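## Task

Place the red tray on the top of the two-door cabinet beside arm3 and the green tray on the top of the two-door cabinet beside arm4. The remaining two trays stay on the top of the two-door cabinet beside arm1. When finished, every tray's contents must still be standing inside that tray.

## Robot and tools

ROBOTS. Four identical i2rt Big YAM arms: arm1, arm2, arm3, arm4. Each has six revolute joints, a two-finger gripper and a wrist camera (arm1_cam_wrist and so on). Four fixed room cameras are named cam_arm1, cam_arm2, cam_arm3, cam_arm4. The hand reaches roughly 1.0 m from the joint-1 axis.

FRAME. One shared scene frame, origin on the floor, +z up, metres. Each arm's foot looks along its own +x. Foot positions: arm1 (-3.392, 0.954, 1.087), arm2 (-0.690, 0.392, 0.937), arm3 (0.751, 2.520, 0.949), arm4 (0.744, -1.741, 0.876); arm3 is yawed about +33 deg and arm4 about -24 deg, arm1 and arm2 roughly 0. The hand point lies between the finger pads, about 1 cm behind the tips; fingers point along hand +z and open along hand y. Printed hand poses can be a bit wrong, especially when stretched.

move. Arguments arm1, arm2, arm3, arm4 (each optional, one object per robot) plus cameras. Omitted robots receive nothing new. Inside a robot's object:
- joints: absolute targets keyed by joint1_rad..joint6_rad (radians) and gripper_m (fingertip gap in metres). Ranges: joint1 -2.879..2.879 (yaw about the foot, + is counter-clockwise from above, 0 points along the foot's +x); joint2 0..3.141 (shoulder, 0 = upper arm pointing back, + lifts it up and forward); joint3 0..3.019 (elbow, 0 = folded, + opens); joint4 -1.692..1.57 (hand pitch, + tips fingers up); joint5 -1.57..1.57 (hand sideways, + to the arm's right); joint6 -2.094..2.094 (roll, + clockwise seen from behind); gripper_m 0..0.093.
- min_time_s: 0.1..8 s, the shortest duration for that robot's joint motions; only with joints.
- target: one list of 7 numbers [x, y, z, qw, qx, qy, qz], an absolute hand pose in the scene frame (metres, unit quaternion w first), in the same form as the hand line. The hand travels straight toward it starting from its current hand_target. With target, joints may contain only gripper_m.
- speed: peak path speed in m/s, 0.002..0.5, default 0.25; rotation is capped at twice that value in rad/s. Only allowed with target.
Example: {"arm2": {"target": [x, y, z, qw, qx, qy, qz], "speed": 0.2, "joints": {"gripper_m": 0.06}}}.
All motions of a call begin together. All hand paths in one call finish together, paced by the slowest; a path lasts 0.5 to 10 s. Each step the commanded pose is clipped to 100 mm and 20 deg from the measured one. Paths ignore obstacles and other arms; the hand may lag, overshoot speed (mostly when nearly straight) and end a centimetre or more off. Joint moves can swing the hand wide. Unknown keys make a call invalid; out-of-range values get it refused, and after a refusal the rest of that reply's move, wait and finished_scene calls are skipped.

cameras: list of names, or ["all"], [] for none. Default is none for an action, all for an empty call. An empty move call returns full state, images and the scene number.

wait: seconds 0..10, nothing new commanded; cameras as in move.
zoom_image: camera plus region [x0, y0, x1, y1] in pixels of that camera's latest image (504x504, origin top-left, at most 504 per side).
finished_scene: scene = current scene number; irreversible, starts the next scene. Finish only when the trays rest correctly without robot help.

RESULTS. Per robot: joint_positions, hand, hand_target (hand pose at the held joint targets), joint_status and hand_status, Joint velocities (rad/s, gripper m/s; "within noise" means still), joint torques (N m, arm joints only, + toward larger angle, numbers 3 and 4 wrap at ±28). A "move" line gives each moved robot "done" or its worst status. Robots not in the call appear under "as last shown" with "not commanded". Statuses: off_target (resting away from target, maybe still pushing); time_out (joint didn't finish; it keeps pushing to a nearby target, listed in on_its_own, whose "held at" is the target not the reading; resend the reported position to relax it); not_followed / "joint command not followed" / "pose unreachable" (a self- and inter-arm clearance check blocked it; the robot may keep trying). The "pictures" line orders the images, which may lag the state slightly.

GRIPPER. Gripping a rigid part, gripper_m reads up to 0.005 below its width (some read up to 0.002 above). Closing on nothing reads 0.000-0.003. Full force comes about 0.005 below the first-touch reading. Release by commanding well above the reading.

CAUTIONS. Arms never stop on contact and can shove hard. Don't squeeze one arm against another or close a gripper on another arm's fingers: a hard press between robots ends the scene. The clearance check can be late and ignores fingers, gripper housings and wrist cameras. Never knock anything onto the floor or out of reach, drop or fling objects, or strike fixed or heavy items. Keep tray contents upright. Objects may get brief random nudges. Sustained loads, stretched poses or pushing at unreachable poses heat motors; a MOTOR HOT line appears at 85 °C, and at 100 °C the arm goes limp for 30-60 s (OVER-TEMPERATURE FAULT, keys show limit_stop_at_motor_heat; resend targets afterwards). During your thinking the robots keep holding the last command. Camera calibrations are approximate; room cameras are most accurate near image centre.

Each tool is called after "Emit:" by a JSON object that holds its "name" and its "arguments".

## Session

Emit:
{"name": "move", "arguments": {"cameras": ["all"]}}

Emit:
{"name": "zoom_image", "arguments": {"camera": "cam_arm1", "region": [230, 200, 430, 400]}}

Scene clock: 0.00 s.
Joint torques (N m): no reading
Motor temperatures (°C): arm1=[34 39 37 32 32 30 33] | arm2=[36 35 41 32 29 33 30] | arm3=[32 35 40 33 30 31 31] | arm4=[33 34 45 30 31 30 31]
Heat: arm1: hottest joint2_rad 39 °C; arm2: hottest joint3_rad 41 °C; arm3: hottest joint3_rad 40 °C; arm4: hottest joint3_rad 45 °C.
Joint velocities: within noise
arm1.joint_positions: joint1_rad=+0.014 joint2_rad=+0.645 joint3_rad=+1.336 joint4_rad=-1.269 joint5_rad=+0.261 joint6_rad=+0.312 gripper_m=+0.09396
arm1.joint_status: not commanded
arm1.hand: x=-3.6525 y=+1.0075 z=+1.6078 quat_wxyz=(-0.053, +0.850, -0.213, -0.479) (m; scene frame)
arm1.hand_target: x=-3.6505 y=+1.0073 z=+1.6192 quat_wxyz=(-0.051, +0.844, -0.213, -0.490) (m; scene frame)
arm1.hand_status: not commanded
arm2.joint_positions: joint1_rad=-0.451 joint2_rad=+0.584 joint3_rad=+1.433 joint4_rad=-1.472 joint5_rad=-0.102 joint6_rad=+0.405 gripper_m=+0.09396
arm2.joint_status: not commanded
arm2.hand: x=-0.8707 y=+0.4711 z=+1.4748 quat_wxyz=(+0.017, +0.807, -0.372, -0.457) (m; scene frame)
arm2.hand_target: x=-0.8682 y=+0.4696 z=+1.4841 quat_wxyz=(+0.017, +0.803, -0.370, -0.467) (m; scene frame)
arm2.hand_status: not commanded
arm3.joint_positions: joint1_rad=-0.195 joint2_rad=+0.600 joint3_rad=+1.403 joint4_rad=-1.445 joint5_rad=+0.167 joint6_rad=+0.266 gripper_m=+0.09396
arm3.joint_status: not commanded
arm3.hand: x=+0.9569 y=+2.5708 z=+1.4765 quat_wxyz=(-0.447, +0.011, -0.892, -0.069) (m; scene frame)
arm3.hand_target: x=+0.9548 y=+2.5700 z=+1.4867 quat_wxyz=(-0.457, +0.010, -0.886, -0.073) (m; scene frame)
arm3.hand_status: not commanded
arm4.joint_positions: joint1_rad=-0.559 joint2_rad=+0.635 joint3_rad=+1.343 joint4_rad=-1.528 joint5_rad=-0.110 joint6_rad=+0.122 gripper_m=+0.09396
arm4.joint_status: not commanded
arm4.hand: x=+0.8731 y=-1.9127 z=+1.3546 quat_wxyz=(-0.358, -0.471, -0.800, +0.100) (m; scene frame)
arm4.hand_target: x=+0.8723 y=-1.9118 z=+1.3652 quat_wxyz=(-0.369, -0.468, -0.796, +0.105) (m; scene frame)
arm4.hand_status: not commanded
pictures: arm1_cam_wrist, arm2_cam_wrist, arm3_cam_wrist, arm4_cam_wrist, cam_arm1, cam_arm2, cam_arm3, cam_arm4
camera_calibration:
arm1_cam_wrist: T_world_to_cam=[[0.420946, 0.901656, -0.0991013, 0.787735], [0.829505, -0.426848, -0.360169, 4.04192], [-0.36705, 0.0694068, -0.927608, 0.21016], [0, 0, 0, 1]] pos_world=[-3.60725, 1.00043, 1.72879]
arm2_cam_wrist: T_world_to_cam=[[0.59261, 0.718209, -0.364677, 0.715038], [0.681345, -0.68844, -0.248637, 1.28831], [-0.429632, -0.101126, -0.897324, 1.11928], [0, 0, 0, 1]] pos_world=[-0.820642, 0.486564, 1.58544]
arm3_cam_wrist: T_world_to_cam=[[0.079852, -0.988807, -0.12603, 2.65326], [-0.953141, -0.0387298, -0.300038, 1.45739], [0.291799, 0.144083, -0.945565, 0.869611], [0, 0, 0, 1]] pos_world=[0.923481, 2.55471, 1.59394]
arm4_cam_wrist: T_world_to_cam=[[-0.824266, -0.534463, -0.186907, -0.0495602], [-0.520424, 0.845186, -0.121736, 2.23918], [0.223034, -0.00307212, -0.974806, 1.24399], [0, 0, 0, 1]] pos_world=[0.847016, -1.91519, 1.47598]

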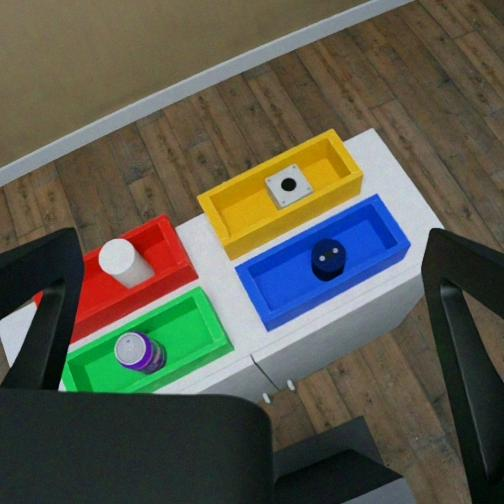

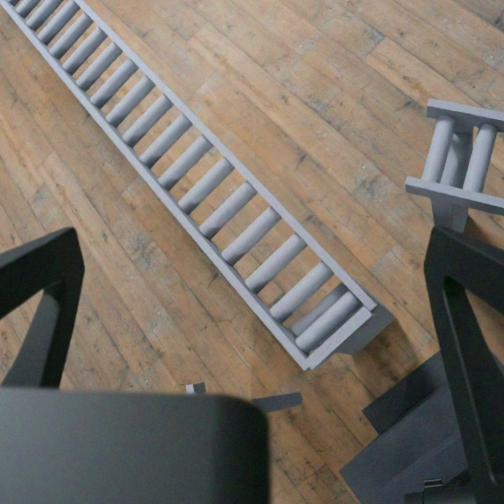

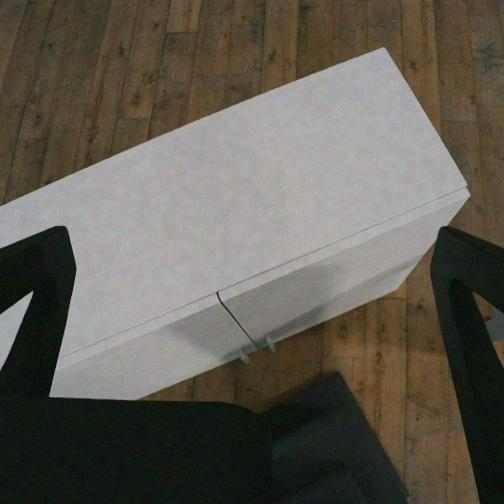

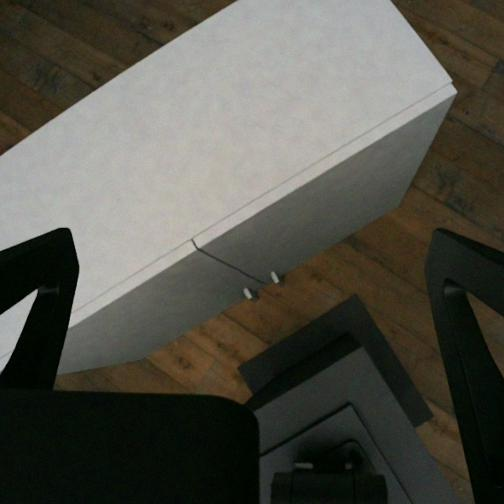

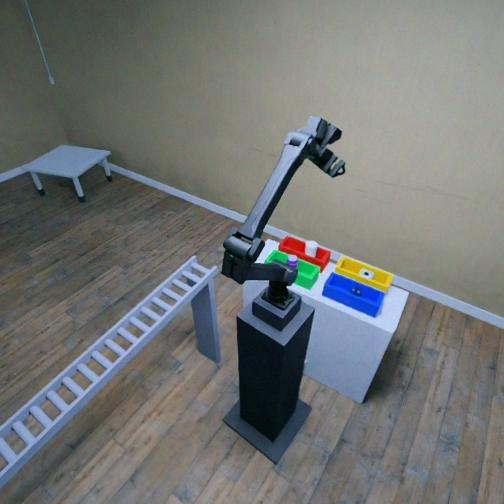

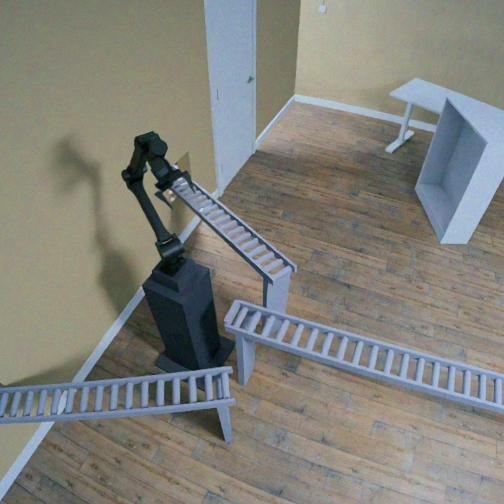

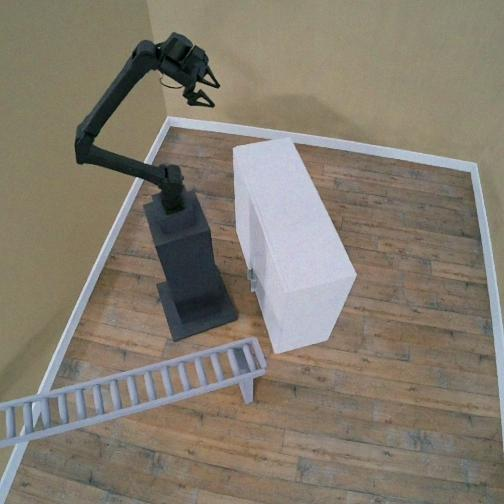

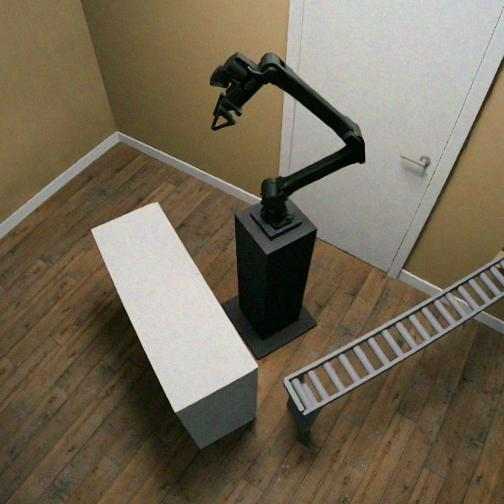

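Scaled by 2.520 from the camera's 504x504 image, which has a finer 720x720 frame.

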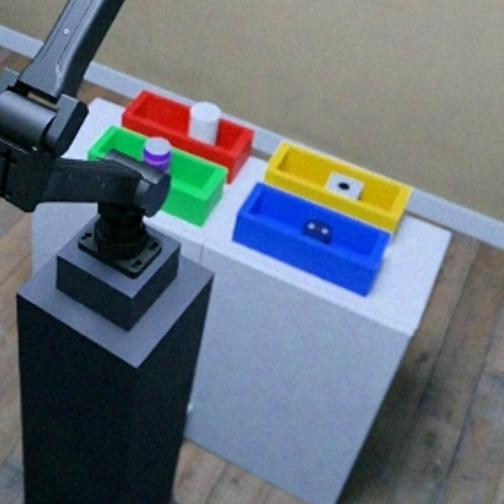

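Emit:
{"name": "move", "arguments": {"arm1": {"joints": {"joint1_rad": 0.21, "joint2_rad": 1.93, "joint3_rad": 1.302, "joint4_rad": -0.953, "joint5_rad": 0, "joint6_rad": 1.80, "gripper_m": 0.06}, "min_time_s": 2.5}, "arm2": {"joints": {"joint1_rad": -0.016, "joint2_rad": 1.906, "joint3_rad": 1.063, "joint4_rad": -0.759, "joint5_rad": 0, "joint6_rad": -0.045, "gripper_m": 0.065}, "min_time_s": 4}, "arm3": {"joints": {"joint1_rad": -1.37, "joint2_rad": 1.7, "joint3_rad": 1.2, "joint4_rad": -1.07, "joint5_rad": 0, "joint6_rad": 1.66, "gripper_m": 0.06}, "min_time_s": 4}, "arm4": {"joints": {"joint1_rad": 1.37, "joint2_rad": 1.7, "joint3_rad": 1.2, "joint4_rad": -1.07, "joint5_rad": 0, "joint6_rad": -1.66, "gripper_m": 0.06}, "min_time_s": 4}, "cameras": []}}

Emit:
{"name": "move", "arguments": {"arm1": {"target": [-3.815, 0.862, 0.93, 0, 0.7071, -0.7071, 0], "speed": 0.25}, "cameras": ["arm1_cam_wrist", "cam_arm1"]}}

Scene clock: 23.40 s.
Joint torques (N m): arm1=[0.91 -15.03 7.79 0.8 -0.14 0.16] | arm2=[3.08 -12.51 6.2 0.92 0.2 -0.18] | arm3=[-0.73 -13.86 8.29 1.21 -0.11 0.25] | arm4=[0.67 -13.22 8.14 1.2 0.09 -0.33]
Motor temperatures (°C): arm1=[34 39 39 32 32 30 33] | arm2=[36 35 43 32 29 33 30] | arm3=[32 35 45 33 30 31 31] | arm4=[33 34 49 30 31 30 31]
Heat: arm1: hottest joint2_rad 39 °C; arm2: hottest joint3_rad 43 °C; arm3: hottest joint3_rad 45 °C; arm4: hottest joint3_rad 49 °C.
move: arm1 done; arm2 done; arm3 done; arm4 done
Joint velocities: within noise
arm1.joint_positions: joint1_rad=+0.206 joint2_rad=+1.933 joint3_rad=+1.301 joint4_rad=-0.965 joint5_rad=+0.006 joint6_rad=+1.771 gripper_m=+0.06008
arm1.joint_status: all done
arm1.hand: x=-3.9070 y=+0.8779 z=+1.0673 quat_wxyz=(-0.018, +0.689, -0.725, +0.007) (m; scene frame)
arm1.hand_target: x=-3.9090 y=+0.8747 z=+1.0644 quat_wxyz=(-0.014, +0.683, -0.730, +0.008) (m; scene frame)
arm1.hand_status: not commanded
arm2.joint_positions: joint1_rad=-0.011 joint2_rad=+1.908 joint3_rad=+1.071 joint4_rad=-0.771 joint5_rad=-0.004 joint6_rad=-0.025 gripper_m=+0.06510
arm2.joint_status: all done
arm2.hand: x=-1.1458 y=+0.4266 z=+0.8693 quat_wxyz=(+0.000, +0.999, -0.025, +0.020) (m; scene frame)
arm2.hand_target: x=-1.1439 y=+0.4240 z=+0.8630 quat_wxyz=(-0.002, +1.000, -0.011, +0.021) (m; scene frame)
arm2.hand_status: not commanded
arm3.joint_positions: joint1_rad=-1.362 joint2_rad=+1.703 joint3_rad=+1.206 joint4_rad=-1.089 joint5_rad=+0.003 joint6_rad=+1.627 gripper_m=+0.06007
arm3.joint_status: all done
arm3.hand: x=+1.0811 y=+2.1843 z=+1.0165 quat_wxyz=(+0.005, -0.935, -0.353, +0.005) (m; scene frame)
arm3.hand_target: x=+1.0829 y=+2.1833 z=+1.0114 quat_wxyz=(+0.003, -0.940, -0.342, +0.002) (m; scene frame)
arm3.hand_status: not commanded
arm4.joint_positions: joint1_rad=+1.371 joint2_rad=+1.697 joint3_rad=+1.200 joint4_rad=-1.086 joint5_rad=-0.004 joint6_rad=-1.639 gripper_m=+0.06011
arm4.joint_status: all done
arm4.hand: x=+1.0165 y=-1.3593 z=+0.9502 quat_wxyz=(+0.000, +0.962, -0.273, +0.002) (m; scene frame)
arm4.hand_target: x=+1.0192 y=-1.3576 z=+0.9442 quat_wxyz=(+0.000, +0.965, -0.264, +0.004) (m; scene frame)
arm4.hand_status: not commanded
pictures: none
No camera images: "cameras" was empty.

Scene clock: 24.90 s.
Joint torques (N m): arm1=[0.97 -12.22 4.53 0.92 -0.11 0.11] | arm2=[3.19 -12.1 6.12 0.91 0.2 -0.21] | arm3=[-1.38 -13.86 8.31 1.24 -0.11 0.27] | arm4=[0.73 -12.81 8.29 1.4 0.08 -0.28]
Motor temperatures (°C): arm1=[34 39 39 32 32 30 33] | arm2=[36 35 43 32 29 33 30] | arm3=[32 35 45 33 30 31 31] | arm4=[33 35 49 30 31 30 31]
Heat: arm1: hottest joint2_rad 39 °C; arm2: hottest joint3_rad 43 °C; arm3: hottest joint3_rad 45 °C; arm4: hottest joint3_rad 49 °C.
move: arm1 done
Joint velocities: within noise
arm1.joint_positions: joint1_rad=+0.265 joint2_rad=+2.027 joint3_rad=+0.950 joint4_rad=-0.479 joint5_rad=+0.003 joint6_rad=+1.771 gripper_m=+0.06008
arm1.joint_status: not commanded
arm1.hand: x=-3.8149 y=+0.8653 z=+0.9377 quat_wxyz=(+0.000, +0.710, -0.704, -0.003) (m; scene frame)
arm1.hand_target: x=-3.8136 y=+0.8628 z=+0.9314 quat_wxyz=(+0.000, +0.707, -0.707, +0.000) (m; scene frame)
arm1.hand_status: done (0.008 m and 0.6 deg from the pose sent, 0.166 m and 3.7 deg at the start)
arm2: as last shown
arm3.joint_positions: joint1_rad=-1.361 joint2_rad=+1.703 joint3_rad=+1.206 joint4_rad=-1.089 joint5_rad=+0.003 joint6_rad=+1.627 gripper_m=+0.06007
arm3.joint_status: not commanded
arm3.hand: x=+1.0816 y=+2.1848 z=+1.0165 quat_wxyz=(+0.005, -0.935, -0.354, +0.005) (m; scene frame)
arm3.hand_target: x=+1.0835 y=+2.1838 z=+1.0114 quat_wxyz=(+0.003, -0.939, -0.343, +0.002) (m; scene frame)
arm3.hand_status: not commanded
arm4.joint_positions: joint1_rad=+1.373 joint2_rad=+1.697 joint3_rad=+1.200 joint4_rad=-1.086 joint5_rad=-0.004 joint6_rad=-1.639 gripper_m=+0.06011
arm4.joint_status: not commanded
arm4.hand: x=+1.0160 y=-1.3589 z=+0.9502 quat_wxyz=(+0.000, +0.962, -0.272, +0.002) (m; scene frame)
arm4.hand_target: x=+1.0186 y=-1.3572 z=+0.9442 quat_wxyz=(+0.000, +0.965, -0.263, +0.004) (m; scene frame)
arm4.hand_status: not commanded
pictures: arm1_cam_wrist, cam_arm1
camera_calibration:
arm1_cam_wrist: T_world_to_cam=[[0.999779, 0.0177932, 0.0112151, 3.78737], [0.00783719, -0.809976, 0.586411, 0.183926], [0.0195181, -0.586193, -0.809936, 1.47037], [0, 0, 0, 1]] pos_world=[-3.81667, 0.943507, 1.04057]

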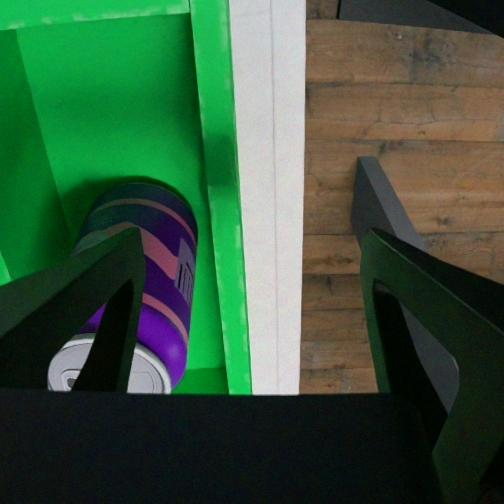

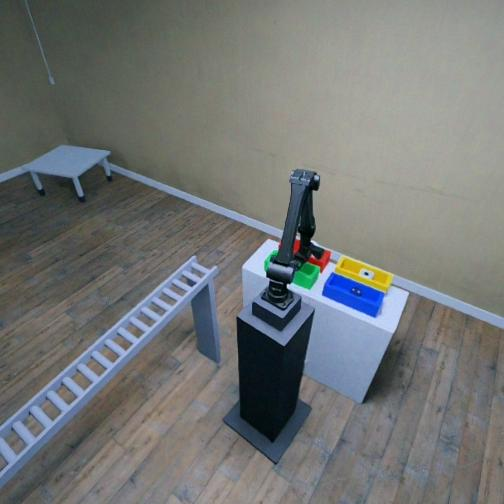

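Emit:
{"name": "move", "arguments": {"arm1": {"target": [-3.834, 0.833, 0.838, 0, 0.7071, -0.7071, 0], "speed": 0.15}, "cameras": []}}

Emit:
{"name": "move", "arguments": {"arm1": {"joints": {"gripper_m": 0}}, "cameras": ["arm1_cam_wrist"]}}

Emit:
{"name": "move", "arguments": {"arm1": {"target": [-3.834, 0.837, 0.91, 0, 0.7071, -0.7071, 0], "speed": 0.06}, "cameras": ["arm1_cam_wrist", "cam_arm1"]}}

Scene clock: 34.90 s.
Joint torques (N m): arm1=[1.14 -13.22 4.83 0.88 -0.07 0.15] | arm2=[3.55 -12.34 6.15 0.94 0.15 -0.17] | arm3=[-1.32 -13.86 8.29 1.22 -0.11 0.26] | arm4=[0.67 -13.1 8.18 1.2 0.1 -0.24]
Motor temperatures (°C): arm1=[34 40 39 32 32 30 33] | arm2=[36 35 43 32 29 33 30] | arm3=[32 36 45 33 30 31 31] | arm4=[33 36 49 30 31 30 31]
Heat: arm1: hottest joint2_rad 40 °C; arm2: hottest joint3_rad 43 °C; arm3: hottest joint3_rad 45 °C; arm4: hottest joint3_rad 49 °C.
move: arm1 off_target
Joint velocities: within noise
arm1.joint_positions: joint1_rad=+0.308 joint2_rad=+2.288 joint3_rad=+1.069 joint4_rad=-0.348 joint5_rad=+0.003 joint6_rad=+1.820 gripper_m=+0.06008
arm1.joint_status: not commanded
arm1.hand: x=-3.8295 y=+0.8425 z=+0.8460 quat_wxyz=(-0.005, +0.708, -0.706, +0.000) (m; scene frame)
arm1.hand_target: x=-3.8346 y=+0.8380 z=+0.8383 quat_wxyz=(+0.000, +0.704, -0.711, +0.000) (m; scene frame)
arm1.hand_status: off_target (0.013 m and 0.6 deg from the pose sent, 0.107 m and 0.6 deg at the start)
arm2, arm3, arm4: as last shown
pictures: none
No camera images: "cameras" was empty.

Scene clock: 35.67 s.
Joint torques (N m): arm1=[0.91 -13.27 4.33 0.59 -0.17 0.13] | arm2=[3.02 -12.22 6.13 0.81 0.18 -0.15] | arm3=[-1.38 -13.8 8.31 1.24 -0.11 0.26] | arm4=[0.73 -13.04 8.25 1.31 0.07 -0.28]
Motor temperatures (°C): arm1=[34 40 39 32 32 30 33] | arm2=[36 35 43 32 29 33 30] | arm3=[32 36 46 33 30 31 31] | arm4=[33 36 49 30 31 30 31]
Heat: arm1: hottest joint2_rad 40 °C; arm2: hottest joint3_rad 43 °C; arm3: hottest joint3_rad 46 °C; arm4: hottest joint3_rad 49 °C.
move: arm1 off_target
Joint velocities: within noise
arm1.joint_positions: joint1_rad=+0.319 joint2_rad=+2.289 joint3_rad=+1.075 joint4_rad=-0.331 joint5_rad=+0.015 joint6_rad=+1.834 gripper_m=+0.01241
arm1.joint_status: gripper_m off_target (ended at +0.01244, target +0.00000)
arm1.hand: x=-3.8359 y=+0.8379 z=+0.8462 quat_wxyz=(+0.002, +0.707, -0.707, -0.011) (m; scene frame)
arm1.hand_target: x=-3.8352 y=+0.8344 z=+0.8378 quat_wxyz=(+0.001, +0.704, -0.711, -0.006) (m; scene frame)
arm1.hand_status: not commanded
arm2, arm3, arm4: as last shown
pictures: arm1_cam_wrist
camera_calibration:
arm1_cam_wrist: T_world_to_cam=[[0.999962, 0.00838953, -0.00226083, 3.82983], [0.00814679, -0.814823, 0.579652, 0.226491], [0.00302084, -0.579649, -0.814861, 1.31609], [0, 0, 0, 1]] pos_world=[-3.83551, 0.915293, 0.949806]

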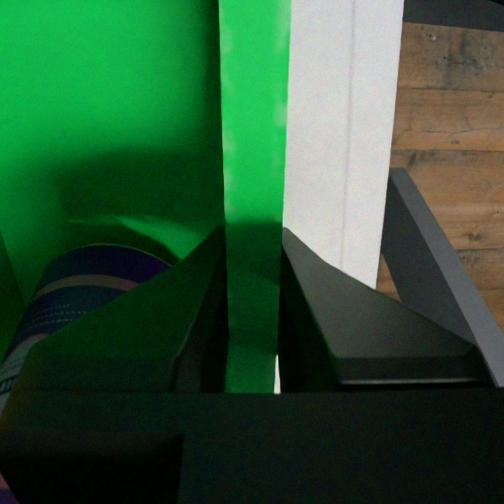

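Scene clock: 37.67 s.
Joint torques (N m): arm1=[0.32 -17.73 4.05 0.01 -0.3 -0.05] | arm2=[2.96 -12.75 6.22 0.83 0.18 -0.16] | arm3=[-1.38 -13.74 8.29 1.21 -0.1 0.26] | arm4=[0.97 -13.39 8.28 1.26 0.07 -0.25]
Motor temperatures (°C): arm1=[34 40 39 32 32 30 33] | arm2=[36 35 43 32 29 33 30] | arm3=[32 36 46 33 30 31 31] | arm4=[33 36 49 30 31 30 31]
Heat: arm1: hottest joint2_rad 40 °C; arm2: hottest joint3_rad 43 °C; arm3: hottest joint3_rad 46 °C; arm4: hottest joint3_rad 49 °C.
move: arm1 off_target
Joint velocities: within noise
arm1.joint_positions: joint1_rad=+0.318 joint2_rad=+2.180 joint3_rad=+1.036 joint4_rad=-0.471 joint5_rad=+0.009 joint6_rad=+1.834 gripper_m=+0.01241
arm1.joint_status: not commanded
arm1.hand: x=-3.8159 y=+0.8428 z=+0.8879 quat_wxyz=(-0.027, +0.706, -0.707, +0.010) (m; scene frame)
arm1.hand_target: x=-3.8323 y=+0.8384 z=+0.9097 quat_wxyz=(-0.004, +0.707, -0.707, +0.002) (m; scene frame)
arm1.hand_status: off_target (0.029 m and 3.3 deg from the pose sent, 0.064 m and 1.2 deg at the start)
arm2, arm3, arm4: as last shown
pictures: arm1_cam_wrist, cam_arm1
camera_calibration:
arm1_cam_wrist: T_world_to_cam=[[0.997701, 0.00624885, 0.0674866, 3.74122], [-0.0333139, -0.821934, 0.568608, 0.0636863], [0.0590226, -0.569549, -0.819835, 1.56245], [0, 0, 0, 1]] pos_world=[-3.82271, 0.918857, 0.992254]

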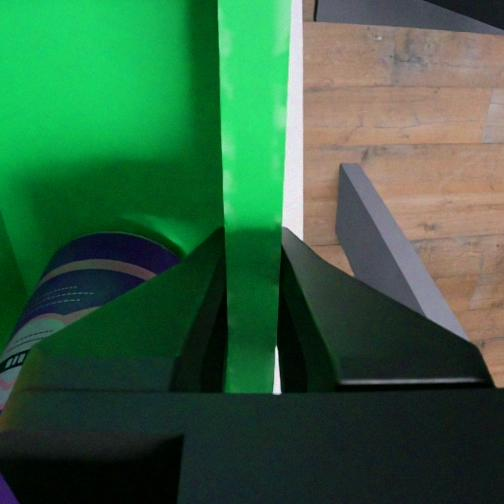

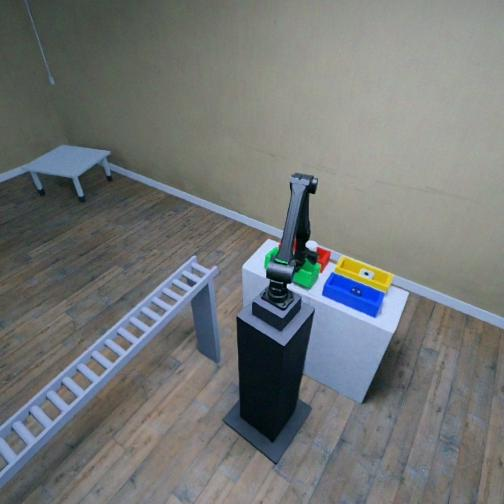

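Emit:
{"name": "move", "arguments": {"arm1": {"target": [-3.845, 0.84, 1.10, 0, 0.7071, -0.7071, 0], "speed": 0.2}, "cameras": []}}

Emit:
{"name": "move", "arguments": {"arm1": {"joints": {"joint1_rad": 1.66, "joint6_rad": 1.605}, "min_time_s": 3.5}, "cameras": ["cam_arm1"]}}

Emit:
{"name": "move", "arguments": {"arm1": {"target": [-3.385, 0.39, 0.975, 0.035, 0.999, 0, 0], "speed": 0.15}, "cameras": ["arm1_cam_wrist", "cam_arm1"]}}

Scene clock: 42.77 s.
Joint torques (N m): arm1=[0.09 -15.62 12.16 -0.17 -0.32 -0.16] | arm2=[2.78 -13.04 6.06 0.81 0.2 -0.13] | arm3=[-1.38 -13.86 8.29 1.21 -0.11 0.26] | arm4=[1.08 -12.86 8.25 1.44 0.07 -0.21]
Motor temperatures (°C): arm1=[34 40 39 32 32 30 33] | arm2=[36 35 43 32 29 33 30] | arm3=[32 37 46 33 30 31 31] | arm4=[33 37 49 30 31 30 31]
Heat: arm1: hottest joint2_rad 40 °C; arm2: hottest joint3_rad 43 °C; arm3: hottest joint3_rad 46 °C; arm4: hottest joint3_rad 49 °C.
move: arm1 off_target
Joint velocities: within noise
arm1.joint_positions: joint1_rad=+0.313 joint2_rad=+1.789 joint3_rad=+1.057 joint4_rad=-0.922 joint5_rad=+0.009 joint6_rad=+1.834 gripper_m=+0.01241
arm1.joint_status: not commanded
arm1.hand: x=-3.8113 y=+0.8458 z=+1.0645 quat_wxyz=(-0.044, +0.704, -0.708, +0.019) (m; scene frame)
arm1.hand_target: x=-3.8441 y=+0.8394 z=+1.0991 quat_wxyz=(-0.001, +0.708, -0.706, +0.000) (m; scene frame)
arm1.hand_status: off_target (0.049 m and 5.5 deg from the pose sent, 0.214 m and 3.3 deg at the start)
arm2, arm3, arm4: as last shown
pictures: none
No camera images: "cameras" was empty.

Scene clock: 47.07 s.
Joint torques (N m): arm1=[0.62 -15.56 12.26 -0.09 -0.24 -0.2] | arm2=[3.02 -12.98 6.23 0.83 0.19 -0.14] | arm3=[-1.44 -13.8 8.28 1.24 -0.11 0.26] | arm4=[0.91 -13.63 8.18 1.22 0.06 -0.22]
Motor temperatures (°C): arm1=[34 40 40 32 32 30 34] | arm2=[36 35 43 32 29 33 30] | arm3=[32 37 46 33 30 31 31] | arm4=[33 37 49 30 31 30 31]
Heat: arm1: hottest joint2_rad 40 °C; arm2: hottest joint3_rad 43 °C; arm3: hottest joint3_rad 46 °C; arm4: hottest joint3_rad 49 °C.
move: arm1 done
Joint velocities: within noise
arm1.joint_positions: joint1_rad=+1.651 joint2_rad=+1.789 joint3_rad=+1.057 joint4_rad=-0.922 joint5_rad=+0.006 joint6_rad=+1.626 gripper_m=+0.01241
arm1.joint_status: all done
arm1.hand: x=-3.3827 y=+0.5204 z=+1.0678 quat_wxyz=(-0.044, +0.999, -0.016, +0.001) (m; scene frame)
arm1.hand_target: x=-3.3822 y=+0.4873 z=+1.1026 quat_wxyz=(+0.003, +1.000, -0.007, +0.007) (m; scene frame)
arm1.hand_status: not commanded
arm2, arm3, arm4: as last shown
pictures: cam_arm1

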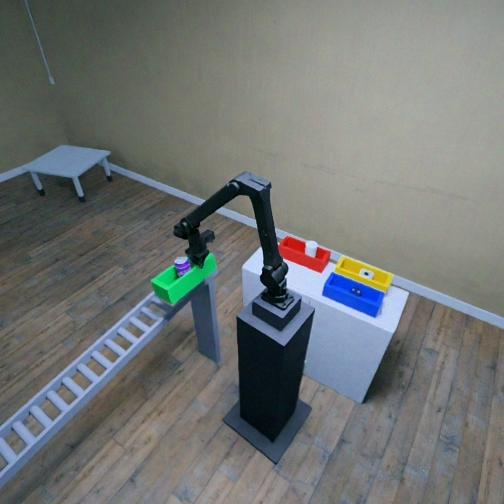

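Scene clock: 48.80 s.
Joint torques (N m): arm1=[0.38 -17.26 10.95 1.11 -0.08 -0.21] | arm2=[3.08 -12.69 6.06 0.94 0.2 -0.15] | arm3=[-1.38 -13.8 8.28 1.22 -0.11 0.26] | arm4=[0.62 -13.22 8.27 1.25 0.05 -0.21]
Motor temperatures (°C): arm1=[34 40 40 32 32 30 34] | arm2=[36 35 43 32 29 33 30] | arm3=[32 37 46 33 30 31 31] | arm4=[33 37 49 30 31 30 31]
Heat: arm1: hottest joint2_rad 40 °C; arm2: hottest joint3_rad 43 °C; arm3: hottest joint3_rad 46 °C; arm4: hottest joint3_rad 49 °C.
move: arm1 off_target
Joint velocities: within noise
arm1.joint_positions: joint1_rad=+1.648 joint2_rad=+2.142 joint3_rad=+1.258 joint4_rad=-0.703 joint5_rad=+0.018 joint6_rad=+1.605 gripper_m=+0.01241
arm1.joint_status: not commanded
arm1.hand: x=-3.3831 y=+0.4325 z=+0.9533 quat_wxyz=(-0.010, +1.000, -0.007, -0.004) (m; scene frame)
arm1.hand_target: x=-3.3860 y=+0.3928 z=+0.9762 quat_wxyz=(+0.035, +0.999, +0.000, -0.001) (m; scene frame)
arm1.hand_status: off_target (0.048 m and 5.2 deg from the pose sent, 0.160 m and 9.2 deg at the start)
arm2, arm3, arm4: as last shown
pictures: arm1_cam_wrist, cam_arm1
camera_calibration:
arm1_cam_wrist: T_world_to_cam=[[0.00514817, 0.99937, 0.035127, -0.44913], [0.811496, -0.0247017, 0.583835, 2.20244], [0.584335, 0.0254998, -0.811112, 2.86833], [0, 0, 0, 1]] pos_world=[-3.46102, 0.430109, 1.05646]

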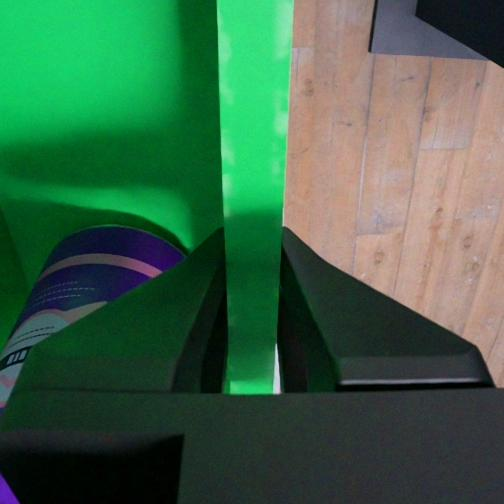

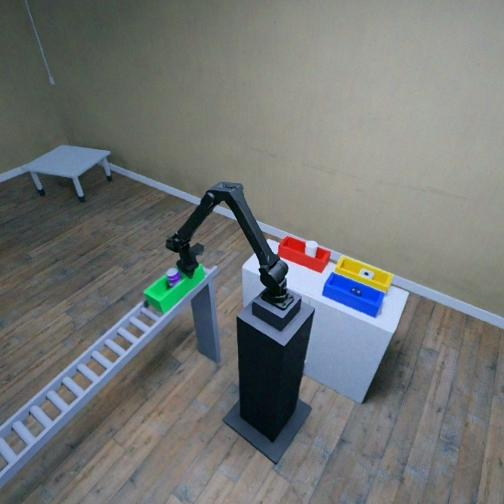

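Emit:
{"name": "move", "arguments": {"arm1": {"target": [-3.384, 0.374, 0.955, 0.035, 0.999, 0, -0.01], "speed": 0.1}, "cameras": ["arm1_cam_wrist"]}}

Emit:
{"name": "move", "arguments": {"arm1": {"target": [-3.383, 0.386, 0.932, 0.02, 1, 0, -0.02], "speed": 0.07}, "cameras": ["arm1_cam_wrist"]}}

Scene clock: 53.17 s.
Joint torques (N m): arm1=[0.44 -17.49 10.82 0.98 0.04 -0.14] | arm2=[3.08 -13.04 6.23 0.87 0.23 -0.15] | arm3=[-1.32 -13.86 8.28 1.21 -0.11 0.26] | arm4=[1.2 -13.51 8.29 1.16 0.07 -0.2]
Motor temperatures (°C): arm1=[34 41 41 32 32 30 34] | arm2=[36 35 43 32 29 33 30] | arm3=[32 37 46 33 30 31 31] | arm4=[33 38 49 30 31 30 31]
Heat: arm1: hottest joint2_rad 41 °C; arm2: hottest joint3_rad 43 °C; arm3: hottest joint3_rad 46 °C; arm4: hottest joint3_rad 49 °C.
move: arm1 off_target
Joint velocities: within noise
arm1.joint_positions: joint1_rad=+1.649 joint2_rad=+2.205 joint3_rad=+1.327 joint4_rad=-0.693 joint5_rad=+0.033 joint6_rad=+1.594 gripper_m=+0.01241
arm1.joint_status: not commanded
arm1.hand: x=-3.3842 y=+0.4097 z=+0.9377 quat_wxyz=(-0.002, +1.000, -0.001, -0.011) (m; scene frame)
arm1.hand_target: x=-3.3832 y=+0.3755 z=+0.9560 quat_wxyz=(+0.035, +0.999, +0.006, -0.010) (m; scene frame)
arm1.hand_status: off_target (0.040 m and 4.3 deg from the pose sent, 0.059 m and 5.3 deg at the start)
arm2.joint_positions: joint1_rad=-0.011 joint2_rad=+1.908 joint3_rad=+1.071 joint4_rad=-0.771 joint5_rad=-0.004 joint6_rad=-0.025 gripper_m=+0.06510
arm2.joint_status: not commanded
arm2.hand: x=-1.1458 y=+0.4266 z=+0.8693 quat_wxyz=(+0.000, +0.999, -0.025, +0.020) (m; scene frame)
arm2.hand_target: x=-1.1439 y=+0.4240 z=+0.8630 quat_wxyz=(-0.002, +1.000, -0.011, +0.021) (m; scene frame)
arm2.hand_status: not commanded
arm3, arm4: as last shown
pictures: arm1_cam_wrist
camera_calibration:
arm1_cam_wrist: T_world_to_cam=[[-0.00675278, 0.999785, 0.0195884, -0.451622], [0.820283, -0.00566519, 0.571929, 2.24509], [0.571917, 0.0199301, -0.820069, 2.8256], [0, 0, 0, 1]] pos_world=[-3.46067, 0.407929, 1.042]

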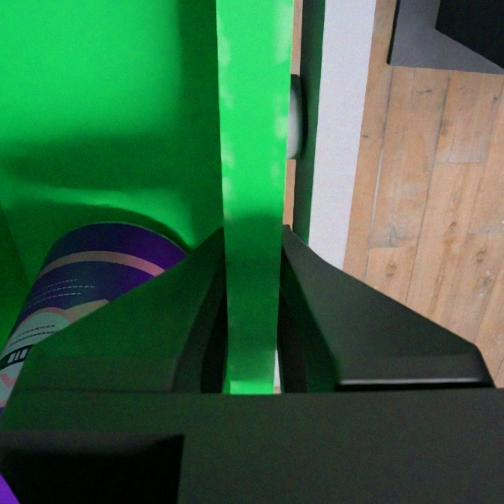

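Scene clock: 54.53 s.
Joint torques (N m): arm1=[1.08 -15.44 9.84 0.98 0.58 0.02] | arm2=[3.08 -12.75 6.17 0.77 0.2 -0.16] | arm3=[-1.44 -13.86 8.29 1.22 -0.11 0.26] | arm4=[0.85 -13.63 8.29 1.36 0.03 -0.28]
Motor temperatures (°C): arm1=[34 41 41 32 32 30 34] | arm2=[36 35 43 32 29 33 30] | arm3=[32 37 46 33 30 31 31] | arm4=[33 38 49 30 31 30 31]
Heat: arm1: hottest joint2_rad 41 °C; arm2: hottest joint3_rad 43 °C; arm3: hottest joint3_rad 46 °C; arm4: hottest joint3_rad 49 °C.
move: arm1 off_target
Joint velocities: within noise
arm1.joint_positions: joint1_rad=+1.663 joint2_rad=+2.214 joint3_rad=+1.329 joint4_rad=-0.675 joint5_rad=+0.032 joint6_rad=+1.594 gripper_m=+0.01241
arm1.joint_status: not commanded
arm1.hand: x=-3.3763 y=+0.4071 z=+0.9334 quat_wxyz=(+0.003, +1.000, +0.006, -0.010) (m; scene frame)
arm1.hand_target: x=-3.3763 y=+0.3868 z=+0.9325 quat_wxyz=(+0.020, +1.000, +0.005, -0.016) (m; scene frame)
arm1.hand_status: off_target (0.022 m and 2.3 deg from the pose sent, 0.024 m and 2.7 deg at the start)
arm2: as last shown
arm3.joint_positions: joint1_rad=-1.361 joint2_rad=+1.703 joint3_rad=+1.206 joint4_rad=-1.089 joint5_rad=+0.003 joint6_rad=+1.627 gripper_m=+0.06007
arm3.joint_status: not commanded
arm3.hand: x=+1.0816 y=+2.1848 z=+1.0165 quat_wxyz=(+0.005, -0.935, -0.354, +0.005) (m; scene frame)
arm3.hand_target: x=+1.0835 y=+2.1838 z=+1.0114 quat_wxyz=(+0.003, -0.939, -0.343, +0.002) (m; scene frame)
arm3.hand_status: not commanded
arm4.joint_positions: joint1_rad=+1.373 joint2_rad=+1.697 joint3_rad=+1.200 joint4_rad=-1.086 joint5_rad=-0.004 joint6_rad=-1.639 gripper_m=+0.06011
arm4.joint_status: not commanded
arm4.hand: x=+1.0160 y=-1.3589 z=+0.9502 quat_wxyz=(+0.000, +0.962, -0.272, +0.002) (m; scene frame)
arm4.hand_target: x=+1.0186 y=-1.3572 z=+0.9442 quat_wxyz=(+0.000, +0.965, -0.263, +0.004) (m; scene frame)
arm4.hand_status: not commanded
pictures: arm1_cam_wrist
camera_calibration:
arm1_cam_wrist: T_world_to_cam=[[-0.020482, 0.999752, 0.00878635, -0.48507], [0.819145, 0.011742, 0.573467, 2.22865], [0.573221, 0.0189431, -0.819182, 2.82148], [0, 0, 0, 1]] pos_world=[-3.45286, 0.405334, 1.03751]

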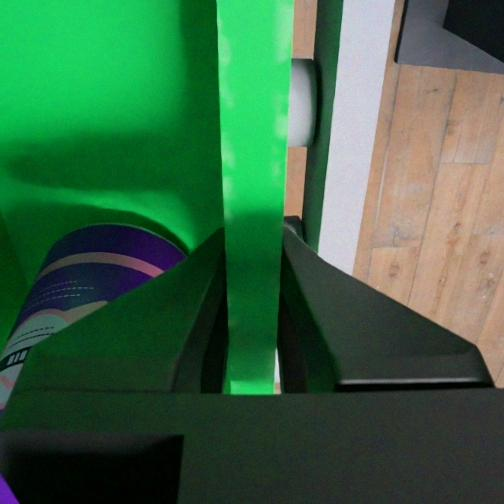

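Emit:
{"name": "move", "arguments": {"arm1": {"target": [-3.383, 0.400, 0.921, 0.01, 1, 0, -0.015], "speed": 0.06}, "cameras": []}}

Emit:
{"name": "move", "arguments": {"arm1": {"joints": {"gripper_m": 0.04}}, "cameras": []}}

Emit:
{"name": "move", "arguments": {"arm1": {"target": [-3.38, 0.41, 1.05, 0.012, 1, 0, 0], "speed": 0.3}, "cameras": ["cam_arm1"]}}

Emit:
{"name": "move", "arguments": {"arm1": {"joints": {"joint1_rad": 0.10, "joint6_rad": 1.70, "gripper_m": 0.055}, "min_time_s": 3.5}, "cameras": ["cam_arm2"]}}

Emit:
{"name": "move", "arguments": {"arm1": {"target": [-3.965, 0.895, 0.94, 0, 0.7071, -0.7071, 0], "speed": 0.25}, "cameras": ["arm1_cam_wrist", "arm2_cam_wrist", "cam_arm2"]}}

Scene clock: 60.53 s.
Joint torques (N m): arm1=[0.21 -15.15 7.36 1.18 0.49 0.01] | arm2=[2.73 -13.04 6.13 0.8 0.18 -0.21] | arm3=[-1.38 -13.86 8.29 1.22 -0.1 0.26] | arm4=[0.85 -13.1 8.21 1.29 0.08 -0.25]
Motor temperatures (°C): arm1=[34 41 41 32 32 30 34] | arm2=[36 35 43 32 29 33 30] | arm3=[32 38 47 33 30 31 31] | arm4=[33 38 49 30 31 30 31]
Heat: arm1: hottest joint2_rad 41 °C; arm2: hottest joint3_rad 43 °C; arm3: hottest joint3_rad 47 °C; arm4: hottest joint3_rad 49 °C.
move: arm1 off_target
Joint velocities: within noise
arm1.joint_positions: joint1_rad=+1.663 joint2_rad=+2.217 joint3_rad=+1.329 joint4_rad=-0.664 joint5_rad=+0.032 joint6_rad=+1.594 gripper_m=+0.01241
arm1.joint_status: not commanded
arm1.hand: x=-3.3762 y=+0.4053 z=+0.9318 quat_wxyz=(+0.007, +1.000, +0.006, -0.010) (m; scene frame)
arm1.hand_target: x=-3.3829 y=+0.4009 z=+0.9208 quat_wxyz=(+0.009, +1.000, +0.000, -0.015) (m; scene frame)
arm1.hand_status: off_target (0.014 m and 1.0 deg from the pose sent, 0.016 m and 1.2 deg at the start)
arm2, arm3, arm4: as last shown
pictures: none
No camera images: "cameras" was empty.

Scene clock: 61.70 s.
Joint torques (N m): arm1=[0.38 -15.44 7.38 0.96 0.38 0.01] | arm2=[3.19 -12.69 6.31 0.91 0.18 -0.16] | arm3=[-1.32 -13.86 8.31 1.21 -0.1 0.26] | arm4=[1.03 -13.16 8.28 1.44 0.06 -0.25]
Motor temperatures (°C): arm1=[34 42 41 32 32 30 34] | arm2=[36 35 43 32 29 33 30] | arm3=[32 38 47 33 30 31 31] | arm4=[33 38 49 30 31 30 31]
Heat: arm1: hottest joint2_rad 42 °C; arm2: hottest joint3_rad 43 °C; arm3: hottest joint3_rad 47 °C; arm4: hottest joint3_rad 49 °C.
move: arm1 done
Joint velocities: within noise
arm1.joint_positions: joint1_rad=+1.657 joint2_rad=+2.217 joint3_rad=+1.329 joint4_rad=-0.658 joint5_rad=+0.035 joint6_rad=+1.594 gripper_m=+0.03994
arm1.joint_status: all done
arm1.hand: x=-3.3801 y=+0.4037 z=+0.9318 quat_wxyz=(+0.010, +1.000, +0.003, -0.012) (m; scene frame)
arm1.hand_target: x=-3.3847 y=+0.4004 z=+0.9212 quat_wxyz=(+0.010, +1.000, -0.002, -0.015) (m; scene frame)
arm1.hand_status: not commanded
arm2, arm3, arm4: as last shown
pictures: none
No camera images: "cameras" was empty.

Scene clock: 62.97 s.
Joint torques (N m): arm1=[0.73 -14.86 8.21 -0.02 -0.15 0] | arm2=[2.96 -12.63 6.12 0.81 0.17 -0.18] | arm3=[-1.38 -13.92 8.31 1.22 -0.1 0.26] | arm4=[1.55 -13.16 8.36 1.36 0.13 -0.28]
Motor temperatures (°C): arm1=[34 42 41 32 32 30 34] | arm2=[36 35 43 32 29 33 30] | arm3=[32 38 47 33 30 31 31] | arm4=[33 38 49 30 31 30 31]
Heat: arm1: hottest joint2_rad 42 °C; arm2: hottest joint3_rad 43 °C; arm3: hottest joint3_rad 47 °C; arm4: hottest joint3_rad 49 °C.
move: arm1 done
Joint velocities: within noise
arm1.joint_positions: joint1_rad=+1.648 joint2_rad=+1.973 joint3_rad=+1.316 joint4_rad=-0.865 joint5_rad=+0.018 joint6_rad=+1.599 gripper_m=+0.03995
arm1.joint_status: not commanded
arm1.hand: x=-3.3837 y=+0.4068 z=+1.0556 quat_wxyz=(+0.022, +1.000, -0.004, -0.003) (m; scene frame)
arm1.hand_target: x=-3.3841 y=+0.4092 z=+1.0492 quat_wxyz=(+0.012, +1.000, -0.006, +0.000) (m; scene frame)
arm1.hand_status: done (0.007 m and 1.3 deg from the pose sent, 0.118 m and 1.4 deg at the start)
arm2, arm3, arm4: as last shown
pictures: cam_arm1

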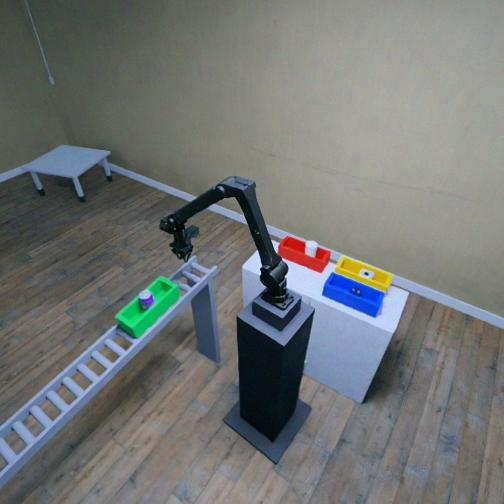

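Scene clock: 66.97 s.
Joint torques (N m): arm1=[1.61 -14.92 8.24 -0.03 -0.06 0.16] | arm2=[2.55 -13.27 6.06 0.98 0.21 -0.17] | arm3=[-1.38 -13.86 8.28 1.22 -0.1 0.26] | arm4=[0.97 -12.92 8.23 1.33 0.16 -0.27]
Motor temperatures (°C): arm1=[34 42 42 32 32 30 34] | arm2=[36 36 43 32 29 33 30] | arm3=[32 38 47 33 30 31 31] | arm4=[33 38 49 30 31 30 31]
Heat: arm1: hottest joint2_rad 42 °C; arm2: hottest joint3_rad 43 °C; arm3: hottest joint3_rad 47 °C; arm4: hottest joint3_rad 49 °C.
move: arm1 done
Joint velocities: within noise
arm1.joint_positions: joint1_rad=+0.101 joint2_rad=+1.973 joint3_rad=+1.316 joint4_rad=-0.865 joint5_rad=+0.017 joint6_rad=+1.677 gripper_m=+0.05491
arm1.joint_status: all done
arm1.hand: x=-3.9380 y=+0.9327 z=+1.0518 quat_wxyz=(+0.007, +0.685, -0.728, -0.020) (m; scene frame)
arm1.hand_target: x=-3.9353 y=+0.9273 z=+1.0454 quat_wxyz=(+0.001, +0.681, -0.732, -0.012) (m; scene frame)
arm1.hand_status: not commanded
arm2, arm3, arm4: as last shown
pictures: cam_arm2

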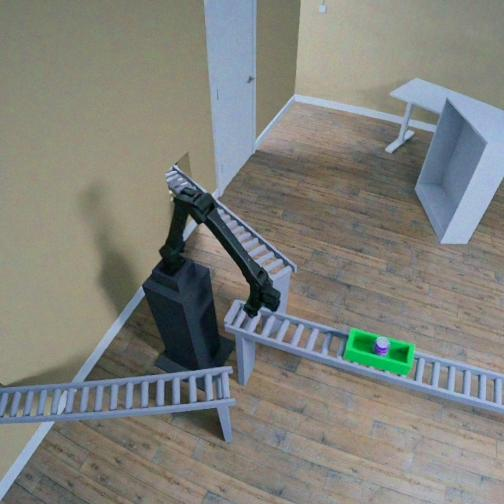

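Scene clock: 68.33 s.
Joint torques (N m): arm1=[0.79 -16.56 9.2 0.81 -0.11 -0.04] | arm2=[3.6 -12.86 6.04 0.83 0.21 -0.16] | arm3=[-1.38 -13.86 8.28 1.22 -0.11 0.26] | arm4=[1.44 -13.92 8.31 1.17 0.09 -0.27]
Motor temperatures (°C): arm1=[34 42 42 32 32 30 34] | arm2=[36 36 43 32 29 33 30] | arm3=[32 38 47 33 30 31 31] | arm4=[33 38 50 30 31 30 31]
Heat: arm1: hottest joint2_rad 42 °C; arm2: hottest joint3_rad 43 °C; arm3: hottest joint3_rad 47 °C; arm4: hottest joint3_rad 50 °C.
move: arm1 off_target
Joint velocities: within noise
arm1.joint_positions: joint1_rad=+0.158 joint2_rad=+2.228 joint3_rad=+1.399 joint4_rad=-0.761 joint5_rad=+0.003 joint6_rad=+1.677 gripper_m=+0.05491
arm1.joint_status: not commanded
arm1.hand: x=-3.9475 y=+0.8986 z=+0.9395 quat_wxyz=(-0.014, +0.705, -0.709, +0.007) (m; scene frame)
arm1.hand_target: x=-3.9636 y=+0.8953 z=+0.9409 quat_wxyz=(+0.000, +0.707, -0.707, -0.001) (m; scene frame)
arm1.hand_status: off_target (0.018 m and 1.8 deg from the pose sent, 0.121 m and 4.3 deg at the start)
arm2, arm3, arm4: as last shown
pictures: arm1_cam_wrist, arm2_cam_wrist, cam_arm2
camera_calibration:
arm1_cam_wrist: T_world_to_cam=[[0.998988, 0.00371895, 0.044829, 3.89726], [-0.023086, -0.812935, 0.581896, 0.095594], [0.0386071, -0.582342, -0.812026, 1.56779], [0, 0, 0, 1]] pos_world=[-3.95164, 0.976207, 1.04275]
arm2_cam_wrist: T_world_to_cam=[[0.0514825, 0.998632, 0.00915445, -0.375437], [0.787642, -0.0462375, 0.614395, 0.392295], [0.613978, -0.0244202, -0.788945, 1.52207], [0, 0, 0, 1]] pos_world=[-1.22418, 0.430231, 0.963245]

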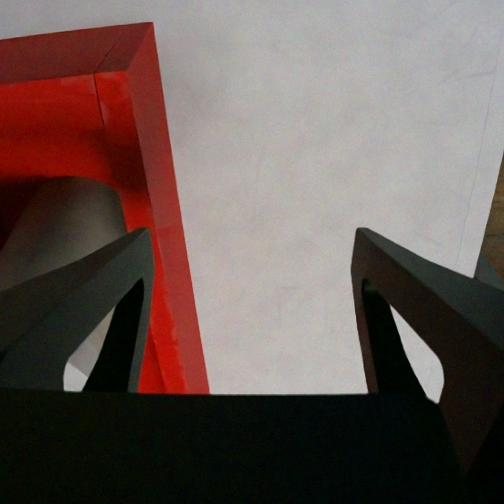

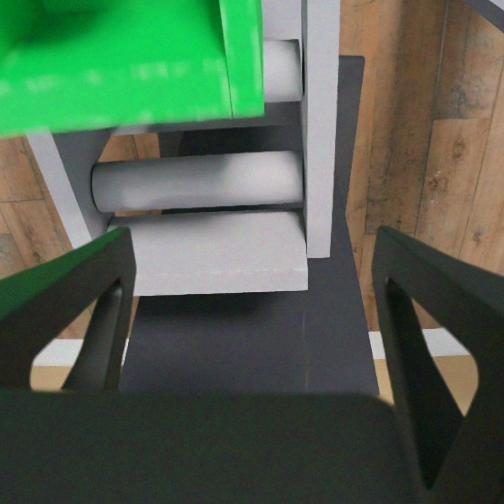

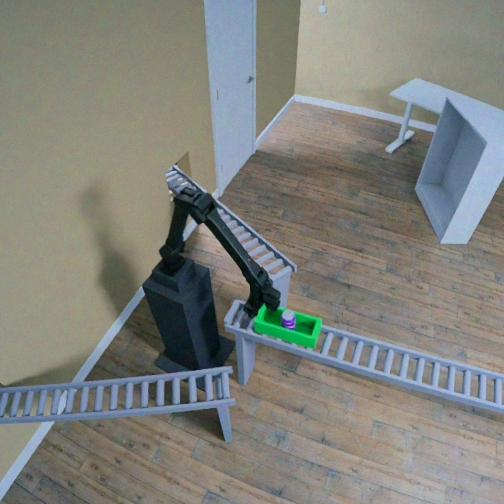

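Emit:
{"name": "move", "arguments": {"arm1": {"target": [-4.000, 0.874, 0.89, 0, 0.723, -0.691, 0], "speed": 0.2}, "cameras": ["arm1_cam_wrist", "arm2_cam_wrist", "cam_arm2"]}}

Scene clock: 81.13 s.
Joint torques (N m): arm1=[0.91 -17.26 9.44 0.32 -0.12 -0.18] | arm2=[3.08 -12.92 6.27 0.85 0.2 -0.19] | arm3=[-1.32 -13.86 8.27 1.22 -0.11 0.26] | arm4=[0.62 -12.98 8.25 1.22 0.09 -0.23]
Motor temperatures (°C): arm1=[34 42 42 32 32 30 33] | arm2=[36 36 43 32 29 33 30] | arm3=[32 39 47 33 30 31 31] | arm4=[33 39 50 30 31 30 31]
Heat: arm1: hottest joint2_rad 42 °C; arm2: hottest joint3_rad 43 °C; arm3: hottest joint3_rad 47 °C; arm4: hottest joint3_rad 50 °C.
move: arm1 off_target
Joint velocities: within noise
arm1.joint_positions: joint1_rad=+0.184 joint2_rad=+2.384 joint3_rad=+1.565 joint4_rad=-0.750 joint5_rad=+0.003 joint6_rad=+1.676 gripper_m=+0.05491
arm1.joint_status: not commanded
arm1.hand: x=-3.9893 y=+0.8786 z=+0.8937 quat_wxyz=(-0.006, +0.715, -0.699, +0.001) (m; scene frame)
arm1.hand_target: x=-3.9996 y=+0.8734 z=+0.8903 quat_wxyz=(+0.000, +0.723, -0.690, -0.001) (m; scene frame)
arm1.hand_status: off_target (0.012 m and 1.5 deg from the pose sent, 0.076 m and 3.4 deg at the start)
arm2, arm3, arm4: as last shown
pictures: arm1_cam_wrist, arm2_cam_wrist, cam_arm2
camera_calibration:
arm1_cam_wrist: T_world_to_cam=[[0.99919, 0.0314767, 0.025068, 3.93521], [0.0109132, -0.811606, 0.584104, 0.237655], [0.038731, -0.583357, -0.811292, 1.52131], [0, 0, 0, 1]] pos_world=[-3.99354, 0.956483, 0.996766]
arm2_cam_wrist: T_world_to_cam=[[0.0514825, 0.998632, 0.00915445, -0.375437], [0.787642, -0.0462375, 0.614395, 0.392295], [0.613978, -0.0244202, -0.788945, 1.52207], [0, 0, 0, 1]] pos_world=[-1.22418, 0.430231, 0.963245]

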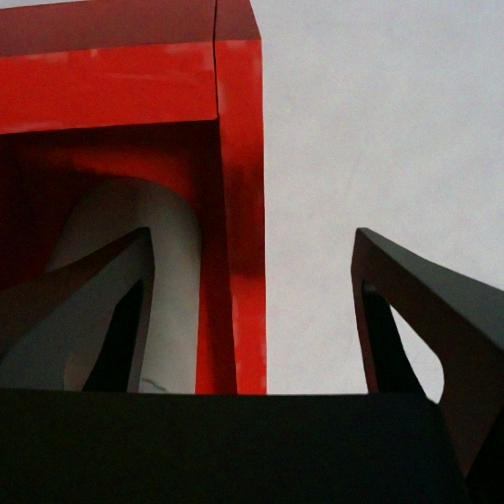

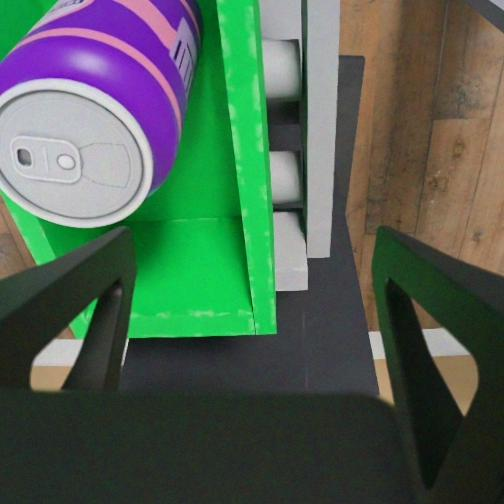

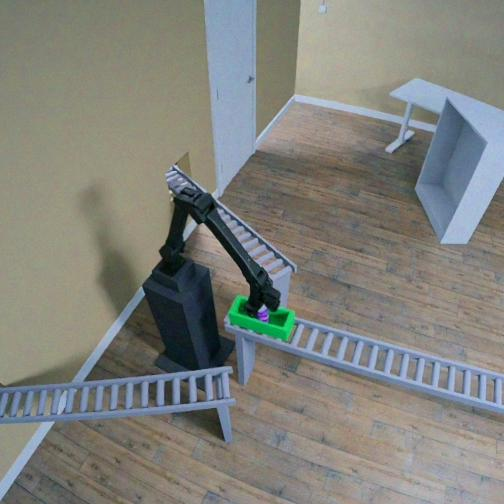

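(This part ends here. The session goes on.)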